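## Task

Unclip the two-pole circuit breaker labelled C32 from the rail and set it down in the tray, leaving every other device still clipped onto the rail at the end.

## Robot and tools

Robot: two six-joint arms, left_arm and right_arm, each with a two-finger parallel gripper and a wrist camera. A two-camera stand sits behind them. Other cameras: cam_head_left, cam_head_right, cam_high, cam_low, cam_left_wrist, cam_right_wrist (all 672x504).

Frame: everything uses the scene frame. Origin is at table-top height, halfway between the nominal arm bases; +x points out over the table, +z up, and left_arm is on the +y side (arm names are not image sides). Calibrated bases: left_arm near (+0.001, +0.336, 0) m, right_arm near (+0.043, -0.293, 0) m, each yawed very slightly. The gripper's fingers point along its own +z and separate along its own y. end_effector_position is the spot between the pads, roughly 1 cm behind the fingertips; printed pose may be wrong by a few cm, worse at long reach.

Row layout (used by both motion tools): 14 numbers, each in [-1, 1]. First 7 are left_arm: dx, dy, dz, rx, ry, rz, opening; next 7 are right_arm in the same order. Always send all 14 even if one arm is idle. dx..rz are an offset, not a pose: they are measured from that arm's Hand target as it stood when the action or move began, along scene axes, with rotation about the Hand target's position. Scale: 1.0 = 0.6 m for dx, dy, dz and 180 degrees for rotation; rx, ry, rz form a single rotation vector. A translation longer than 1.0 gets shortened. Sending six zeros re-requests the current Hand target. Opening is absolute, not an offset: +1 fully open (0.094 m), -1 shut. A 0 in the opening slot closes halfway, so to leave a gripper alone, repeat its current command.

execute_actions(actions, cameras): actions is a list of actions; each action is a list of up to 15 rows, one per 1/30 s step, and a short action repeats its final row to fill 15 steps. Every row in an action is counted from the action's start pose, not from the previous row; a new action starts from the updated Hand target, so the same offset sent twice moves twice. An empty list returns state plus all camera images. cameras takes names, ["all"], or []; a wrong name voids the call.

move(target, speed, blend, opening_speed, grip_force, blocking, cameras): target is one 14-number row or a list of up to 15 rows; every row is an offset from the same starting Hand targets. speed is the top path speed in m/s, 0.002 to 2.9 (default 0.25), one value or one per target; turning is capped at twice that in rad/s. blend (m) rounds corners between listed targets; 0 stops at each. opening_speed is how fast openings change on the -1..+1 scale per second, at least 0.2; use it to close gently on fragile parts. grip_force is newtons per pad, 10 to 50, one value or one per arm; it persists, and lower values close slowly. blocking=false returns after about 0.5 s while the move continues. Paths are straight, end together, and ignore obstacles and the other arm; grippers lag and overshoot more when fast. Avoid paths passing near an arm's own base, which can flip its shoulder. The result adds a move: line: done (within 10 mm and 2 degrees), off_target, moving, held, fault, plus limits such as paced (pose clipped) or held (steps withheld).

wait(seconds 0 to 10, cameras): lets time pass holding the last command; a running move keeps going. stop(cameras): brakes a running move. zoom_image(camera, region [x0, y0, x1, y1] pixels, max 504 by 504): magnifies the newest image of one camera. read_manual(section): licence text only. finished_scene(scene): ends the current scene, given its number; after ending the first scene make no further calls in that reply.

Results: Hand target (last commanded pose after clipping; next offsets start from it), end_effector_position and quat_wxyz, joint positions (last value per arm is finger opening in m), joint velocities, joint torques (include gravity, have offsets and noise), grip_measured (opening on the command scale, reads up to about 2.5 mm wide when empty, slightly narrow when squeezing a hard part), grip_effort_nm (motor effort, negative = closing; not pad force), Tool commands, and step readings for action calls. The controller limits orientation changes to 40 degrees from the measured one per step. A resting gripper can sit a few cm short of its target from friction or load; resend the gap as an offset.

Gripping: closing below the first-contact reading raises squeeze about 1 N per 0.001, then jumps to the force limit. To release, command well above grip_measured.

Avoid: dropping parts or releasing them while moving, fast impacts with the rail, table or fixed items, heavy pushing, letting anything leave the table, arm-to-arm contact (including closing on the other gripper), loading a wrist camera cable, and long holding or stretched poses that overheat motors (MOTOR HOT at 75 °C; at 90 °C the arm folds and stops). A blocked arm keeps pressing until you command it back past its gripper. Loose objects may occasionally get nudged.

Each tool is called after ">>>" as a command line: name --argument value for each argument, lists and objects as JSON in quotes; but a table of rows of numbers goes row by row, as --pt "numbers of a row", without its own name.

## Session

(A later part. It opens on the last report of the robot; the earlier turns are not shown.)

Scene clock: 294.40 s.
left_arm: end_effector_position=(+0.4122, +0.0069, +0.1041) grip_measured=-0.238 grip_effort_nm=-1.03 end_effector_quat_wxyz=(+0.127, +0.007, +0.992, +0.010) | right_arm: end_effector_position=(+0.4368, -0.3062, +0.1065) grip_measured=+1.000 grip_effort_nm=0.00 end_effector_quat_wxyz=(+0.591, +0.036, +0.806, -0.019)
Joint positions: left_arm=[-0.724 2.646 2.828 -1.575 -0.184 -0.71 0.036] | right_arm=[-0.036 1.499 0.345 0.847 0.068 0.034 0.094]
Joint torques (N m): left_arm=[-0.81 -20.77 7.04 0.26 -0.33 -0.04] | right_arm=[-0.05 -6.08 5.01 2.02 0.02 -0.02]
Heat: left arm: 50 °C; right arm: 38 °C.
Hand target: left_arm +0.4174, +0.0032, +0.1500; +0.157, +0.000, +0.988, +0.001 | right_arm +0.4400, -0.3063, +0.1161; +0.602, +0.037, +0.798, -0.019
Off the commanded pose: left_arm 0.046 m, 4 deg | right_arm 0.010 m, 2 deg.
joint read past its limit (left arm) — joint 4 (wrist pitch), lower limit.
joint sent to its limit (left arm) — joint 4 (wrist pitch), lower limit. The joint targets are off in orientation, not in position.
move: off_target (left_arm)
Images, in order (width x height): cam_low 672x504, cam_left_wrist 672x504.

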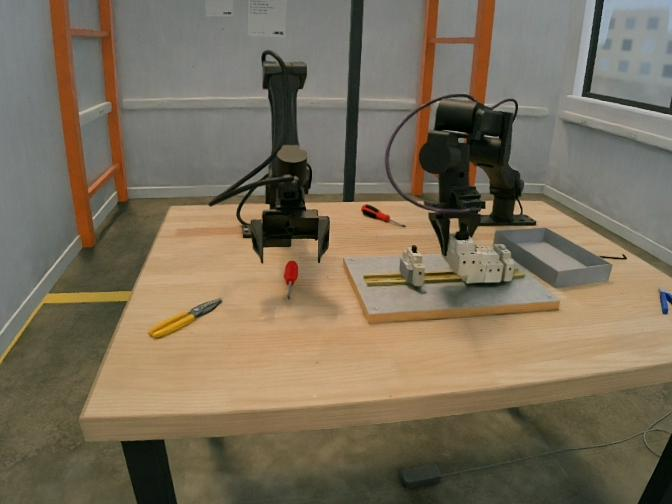

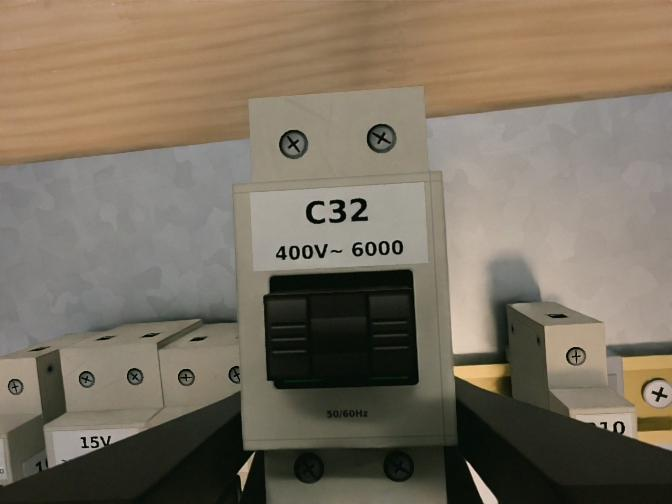

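>>> move --pt "-0.03 -0.01 0.1 0 0 0 -0.5 0 0 0 0 0 0 1" --pt "-0.229 0.45 0.06 0 0 0 -0.5 0 0 0 0 0 0 1" --speed 0.25 --blend 0.03 --cameras '["cam_left_wrist", "cam_low","cam_high","cam_head_left"]'

>>> zoom_image --camera "cam_low" --region '[390, 140, 640, 330]'

Scene clock: 326.53 s.
left_arm: end_effector_position=(+0.2738, +0.2740, +0.1756) grip_measured=-0.238 grip_effort_nm=-1.02 end_effector_quat_wxyz=(+0.125, +0.000, +0.992, +0.011) | right_arm: end_effector_position=(+0.4368, -0.3062, +0.1065) grip_measured=+1.000 grip_effort_nm=0.00 end_effector_quat_wxyz=(+0.591, +0.036, +0.806, -0.019)
Joint positions: left_arm=[-0.272 1.39 1.31 -1.256 -0.092 -0.276 0.036] | right_arm=[-0.036 1.499 0.345 0.847 0.068 0.034 0.094]
Joint torques (N m): left_arm=[0.49 -7.84 5.64 0.56 0.04 0.05] | right_arm=[-0.02 -6.05 4.98 2.01 0.02 -0.02]
Heat: left arm: 64 °C; right arm: 38 °C.
Hand target: left_arm +0.2800, +0.2731, +0.1860; +0.157, +0.000, +0.988, +0.001 | right_arm +0.4400, -0.3063, +0.1161; +0.602, +0.037, +0.798, -0.019
Off the commanded pose: left_arm 0.012 m, 4 deg | right_arm 0.010 m, 2 deg.
move: off_target (left_arm)
Images, in order (width x height): cam_head_left 672x504, cam_high 672x504, cam_low 672x504, cam_left_wrist 672x504.

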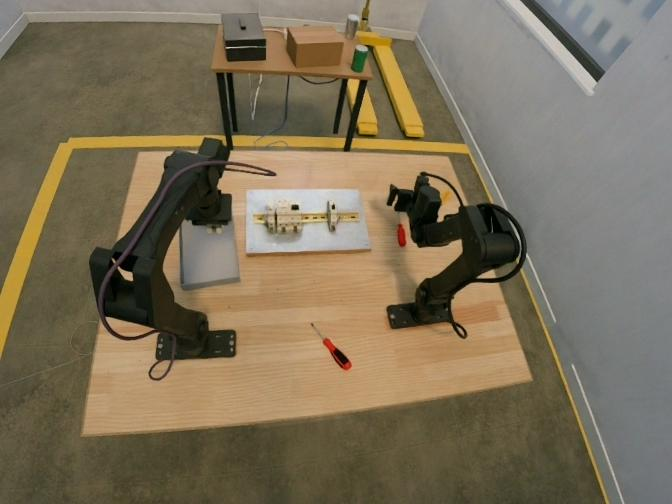

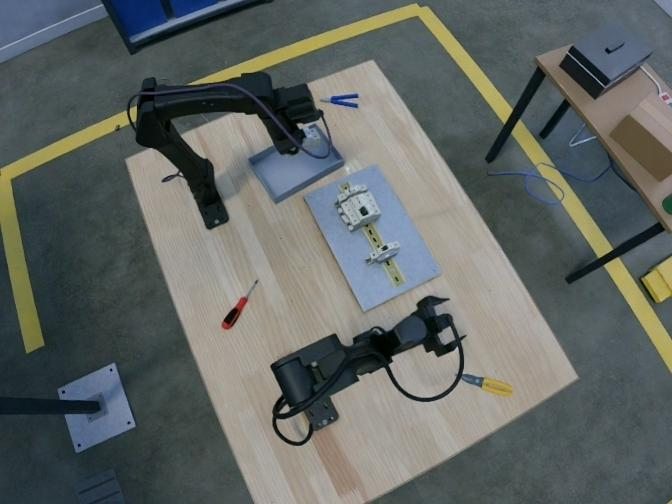

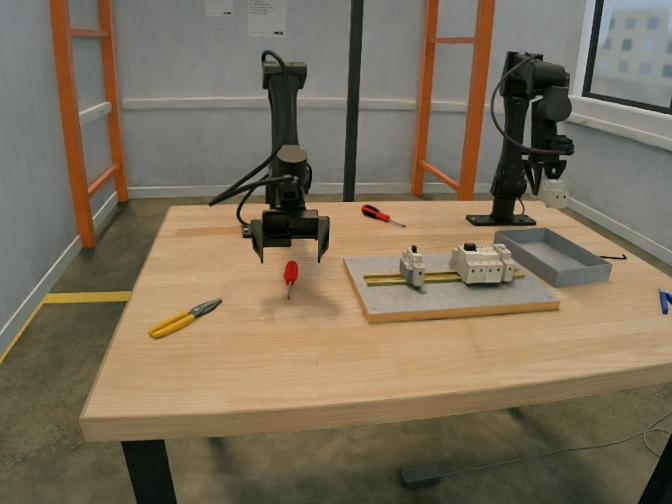

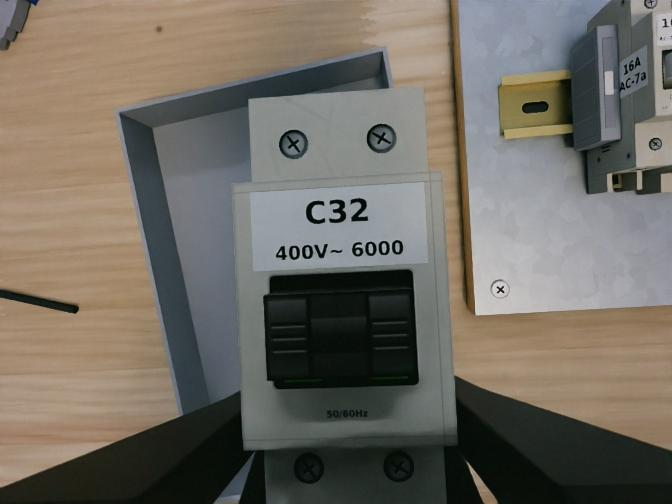

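Scaled by 2.016 from the camera's 672x504 image, which has a finer 960x720 frame.

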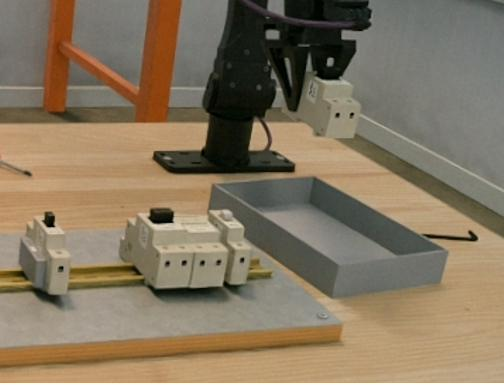

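>>> move --pt "-0.05 0.065 0 0 0 0 -0.5 0 0 0 0 0 0 1" --pt "-0.05 0.065 -0.21 0 0 0 -0.5 0 0 0 0 0 0 1" --speed 0.2 --blend 0.02 --cameras '["cam_left_wrist", "cam_low"]'

>>> zoom_image --camera "cam_low" --region '[450, 160, 640, 310]'

Scene clock: 368.80 s.
left_arm: end_effector_position=(+0.2407, +0.3125, +0.0593) grip_measured=-0.238 grip_effort_nm=-1.02 end_effector_quat_wxyz=(+0.142, +0.000, +0.990, +0.006) | right_arm: end_effector_position=(+0.4368, -0.3062, +0.1065) grip_measured=+1.000 grip_effort_nm=0.00 end_effector_quat_wxyz=(+0.591, +0.036, +0.806, -0.019)
Joint positions: left_arm=[-0.125 1.216 0.71 -0.783 -0.051 -0.132 0.036] | right_arm=[-0.036 1.499 0.345 0.847 0.068 0.034 0.094]
Joint torques (N m): left_arm=[0.81 -2.73 5.94 0.71 0.09 0.05] | right_arm=[-0.02 -6.04 4.98 2.02 0.03 -0.02]
Heat: left arm: 46 °C; right arm: 39 °C.
Hand target: left_arm +0.2500, +0.3121, +0.0599; +0.157, -0.001, +0.988, +0.001 | right_arm +0.4400, -0.3063, +0.1161; +0.602, +0.037, +0.798, -0.019
Off the commanded pose: left_arm 0.009 m, 2 deg | right_arm 0.010 m, 2 deg.
move: done
Images, in order (width x height): cam_low 672x504, cam_left_wrist 672x504.

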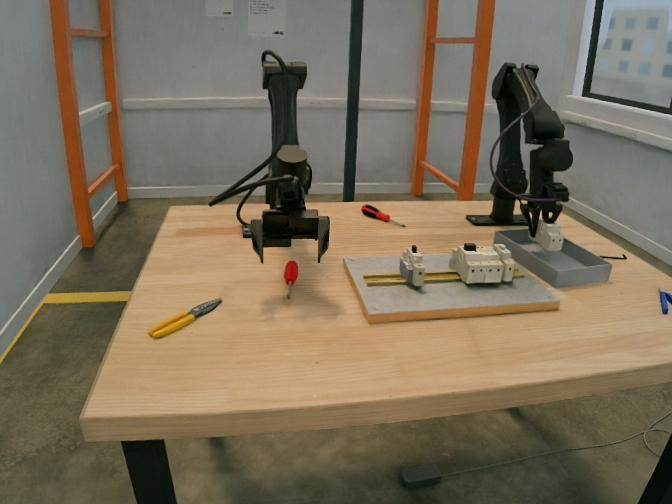

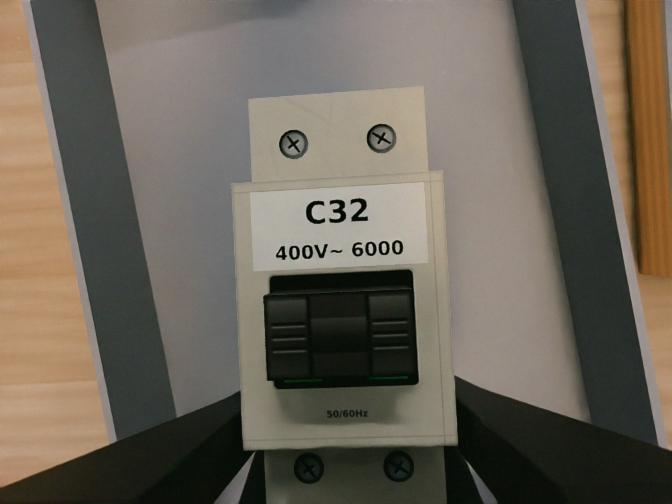

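Scaled by 2.653 from the camera's 672x504 image, which has a finer 960x720 frame.

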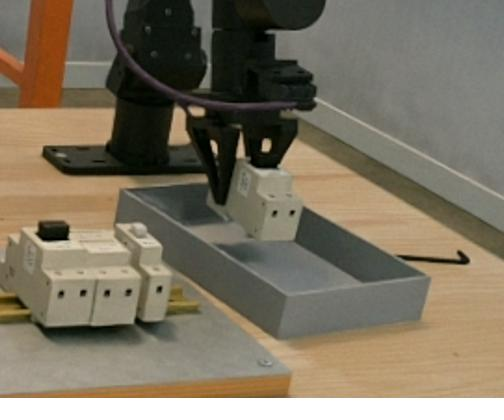

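Nicely centered. Lower until contact, then release; then raise.

>>> move --target '[0,0,-0.065,0,0,0,-0.5,0,0,0,0,0,0,1]' --speed 0.04 --cameras '["cam_low"]'

>>> zoom_image --camera "cam_low" --region '[450, 160, 640, 310]'

Scene clock: 376.90 s.
left_arm: end_effector_position=(+0.2500, +0.3112, +0.0260) grip_measured=-0.238 grip_effort_nm=-1.02 end_effector_quat_wxyz=(+0.160, +0.000, +0.987, +0.003) | right_arm: end_effector_position=(+0.4368, -0.3062, +0.1065) grip_measured=+1.000 grip_effort_nm=0.00 end_effector_quat_wxyz=(+0.591, +0.036, +0.806, -0.019)
Joint positions: left_arm=[-0.125 1.28 0.599 -0.573 -0.05 -0.132 0.036] | right_arm=[-0.036 1.499 0.345 0.847 0.068 0.034 0.094]
Joint torques (N m): left_arm=[0.83 -2.69 4.83 0.57 0.09 0.06] | right_arm=[-0.01 -6.06 4.97 2.02 0.02 -0.03]
Heat: left arm: 44 °C; right arm: 39 °C.
Hand target: left_arm +0.2500, +0.3121, +0.0209; +0.157, +0.000, +0.988, +0.001 | right_arm +0.4400, -0.3063, +0.1161; +0.602, +0.037, +0.798, -0.019
Off the commanded pose: left_arm 0.005 m, 0 deg | right_arm 0.010 m, 2 deg.
move: done
Images, in order (width x height): cam_low 672x504.

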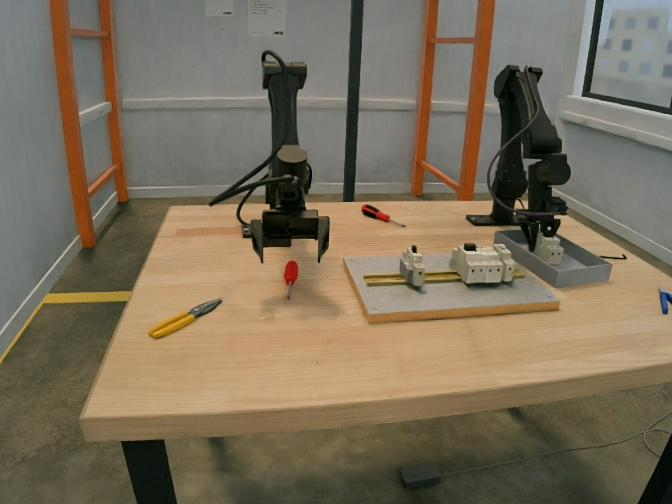

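Scaled by 2.653 from the camera's 672x504 image, which has a finer 960x720 frame.

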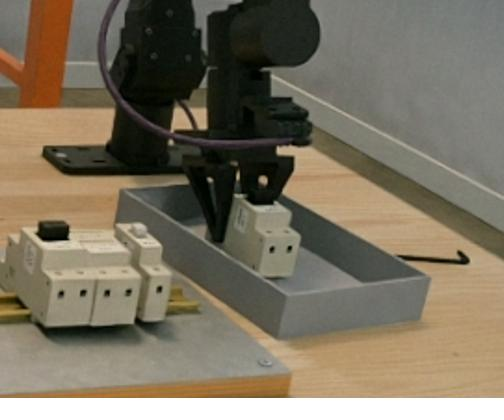

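>>> move --pt "0 0 -0.016 0 0 0 -0.5 0 0 0 0 0 0 1" --pt "0 0 -0.014 0 0 0 0.1 0 0 0 0 0 0 1" --pt "0 0 0.25 0 0 0 0.1 0 0 0 0 0 0 1" --speed '[0.03,0.03,0.2]' --opening_speed 0.7 --cameras '["cam_low","cam_left_wrist"]'

>>> zoom_image --camera "cam_low" --region '[340, 160, 640, 330]'

Scene clock: 386.20 s.
left_arm: end_effector_position=(+0.2501, +0.3118, +0.1645) grip_measured=+0.097 grip_effort_nm=0.16 end_effector_quat_wxyz=(+0.152, -0.001, +0.988, +0.004) | right_arm: end_effector_position=(+0.4368, -0.3062, +0.1065) grip_measured=+1.000 grip_effort_nm=0.00 end_effector_quat_wxyz=(+0.591, +0.036, +0.806, -0.019)
Joint positions: left_arm=[-0.122 1.21 1.121 -1.18 -0.05 -0.131 0.052] | right_arm=[-0.036 1.499 0.345 0.847 0.068 0.034 0.094]
Joint torques (N m): left_arm=[0.51 -4.15 7.36 0.28 0.06 0.05] | right_arm=[-0.02 -6.06 4.97 2.02 0.02 -0.02]
Heat: left arm: 43 °C; right arm: 39 °C.
Hand target: left_arm +0.2500, +0.3121, +0.1710; +0.157, +0.000, +0.988, +0.001 | right_arm +0.4400, -0.3063, +0.1161; +0.602, +0.037, +0.798, -0.019
Off the commanded pose: left_arm 0.006 m, 1 deg | right_arm 0.010 m, 2 deg.
move: done; target 2's new opening was sent with left_arm's hand 0.013 m and 1 deg from that target
Images, in order (width x height): cam_low 672x504, cam_left_wrist 672x504.

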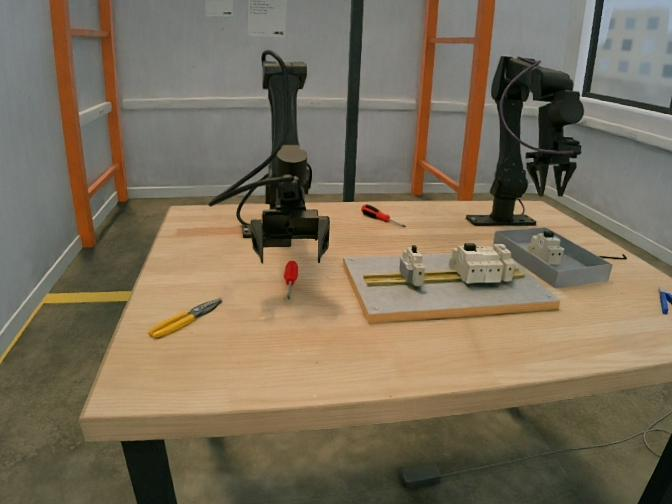

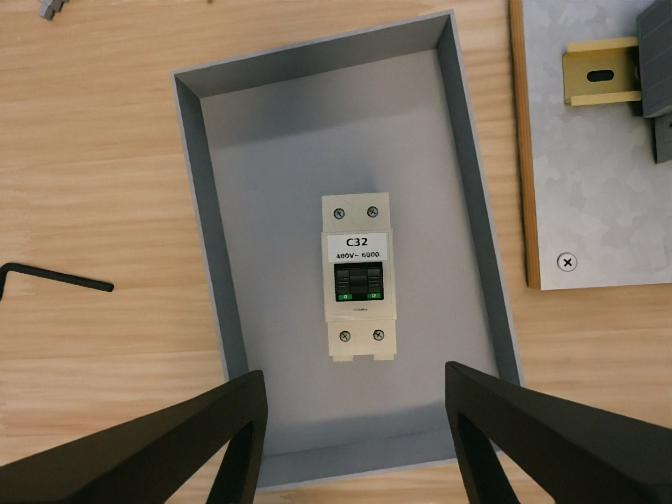

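Scaled by 1.680 from the camera's 672x504 image, which has a finer 960x720 frame.

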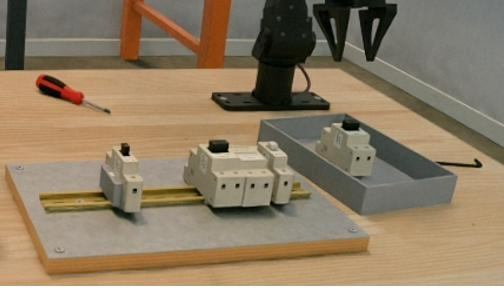

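Perfect.

>>> finished_scene --scene 2

The scene is finished: the task was done.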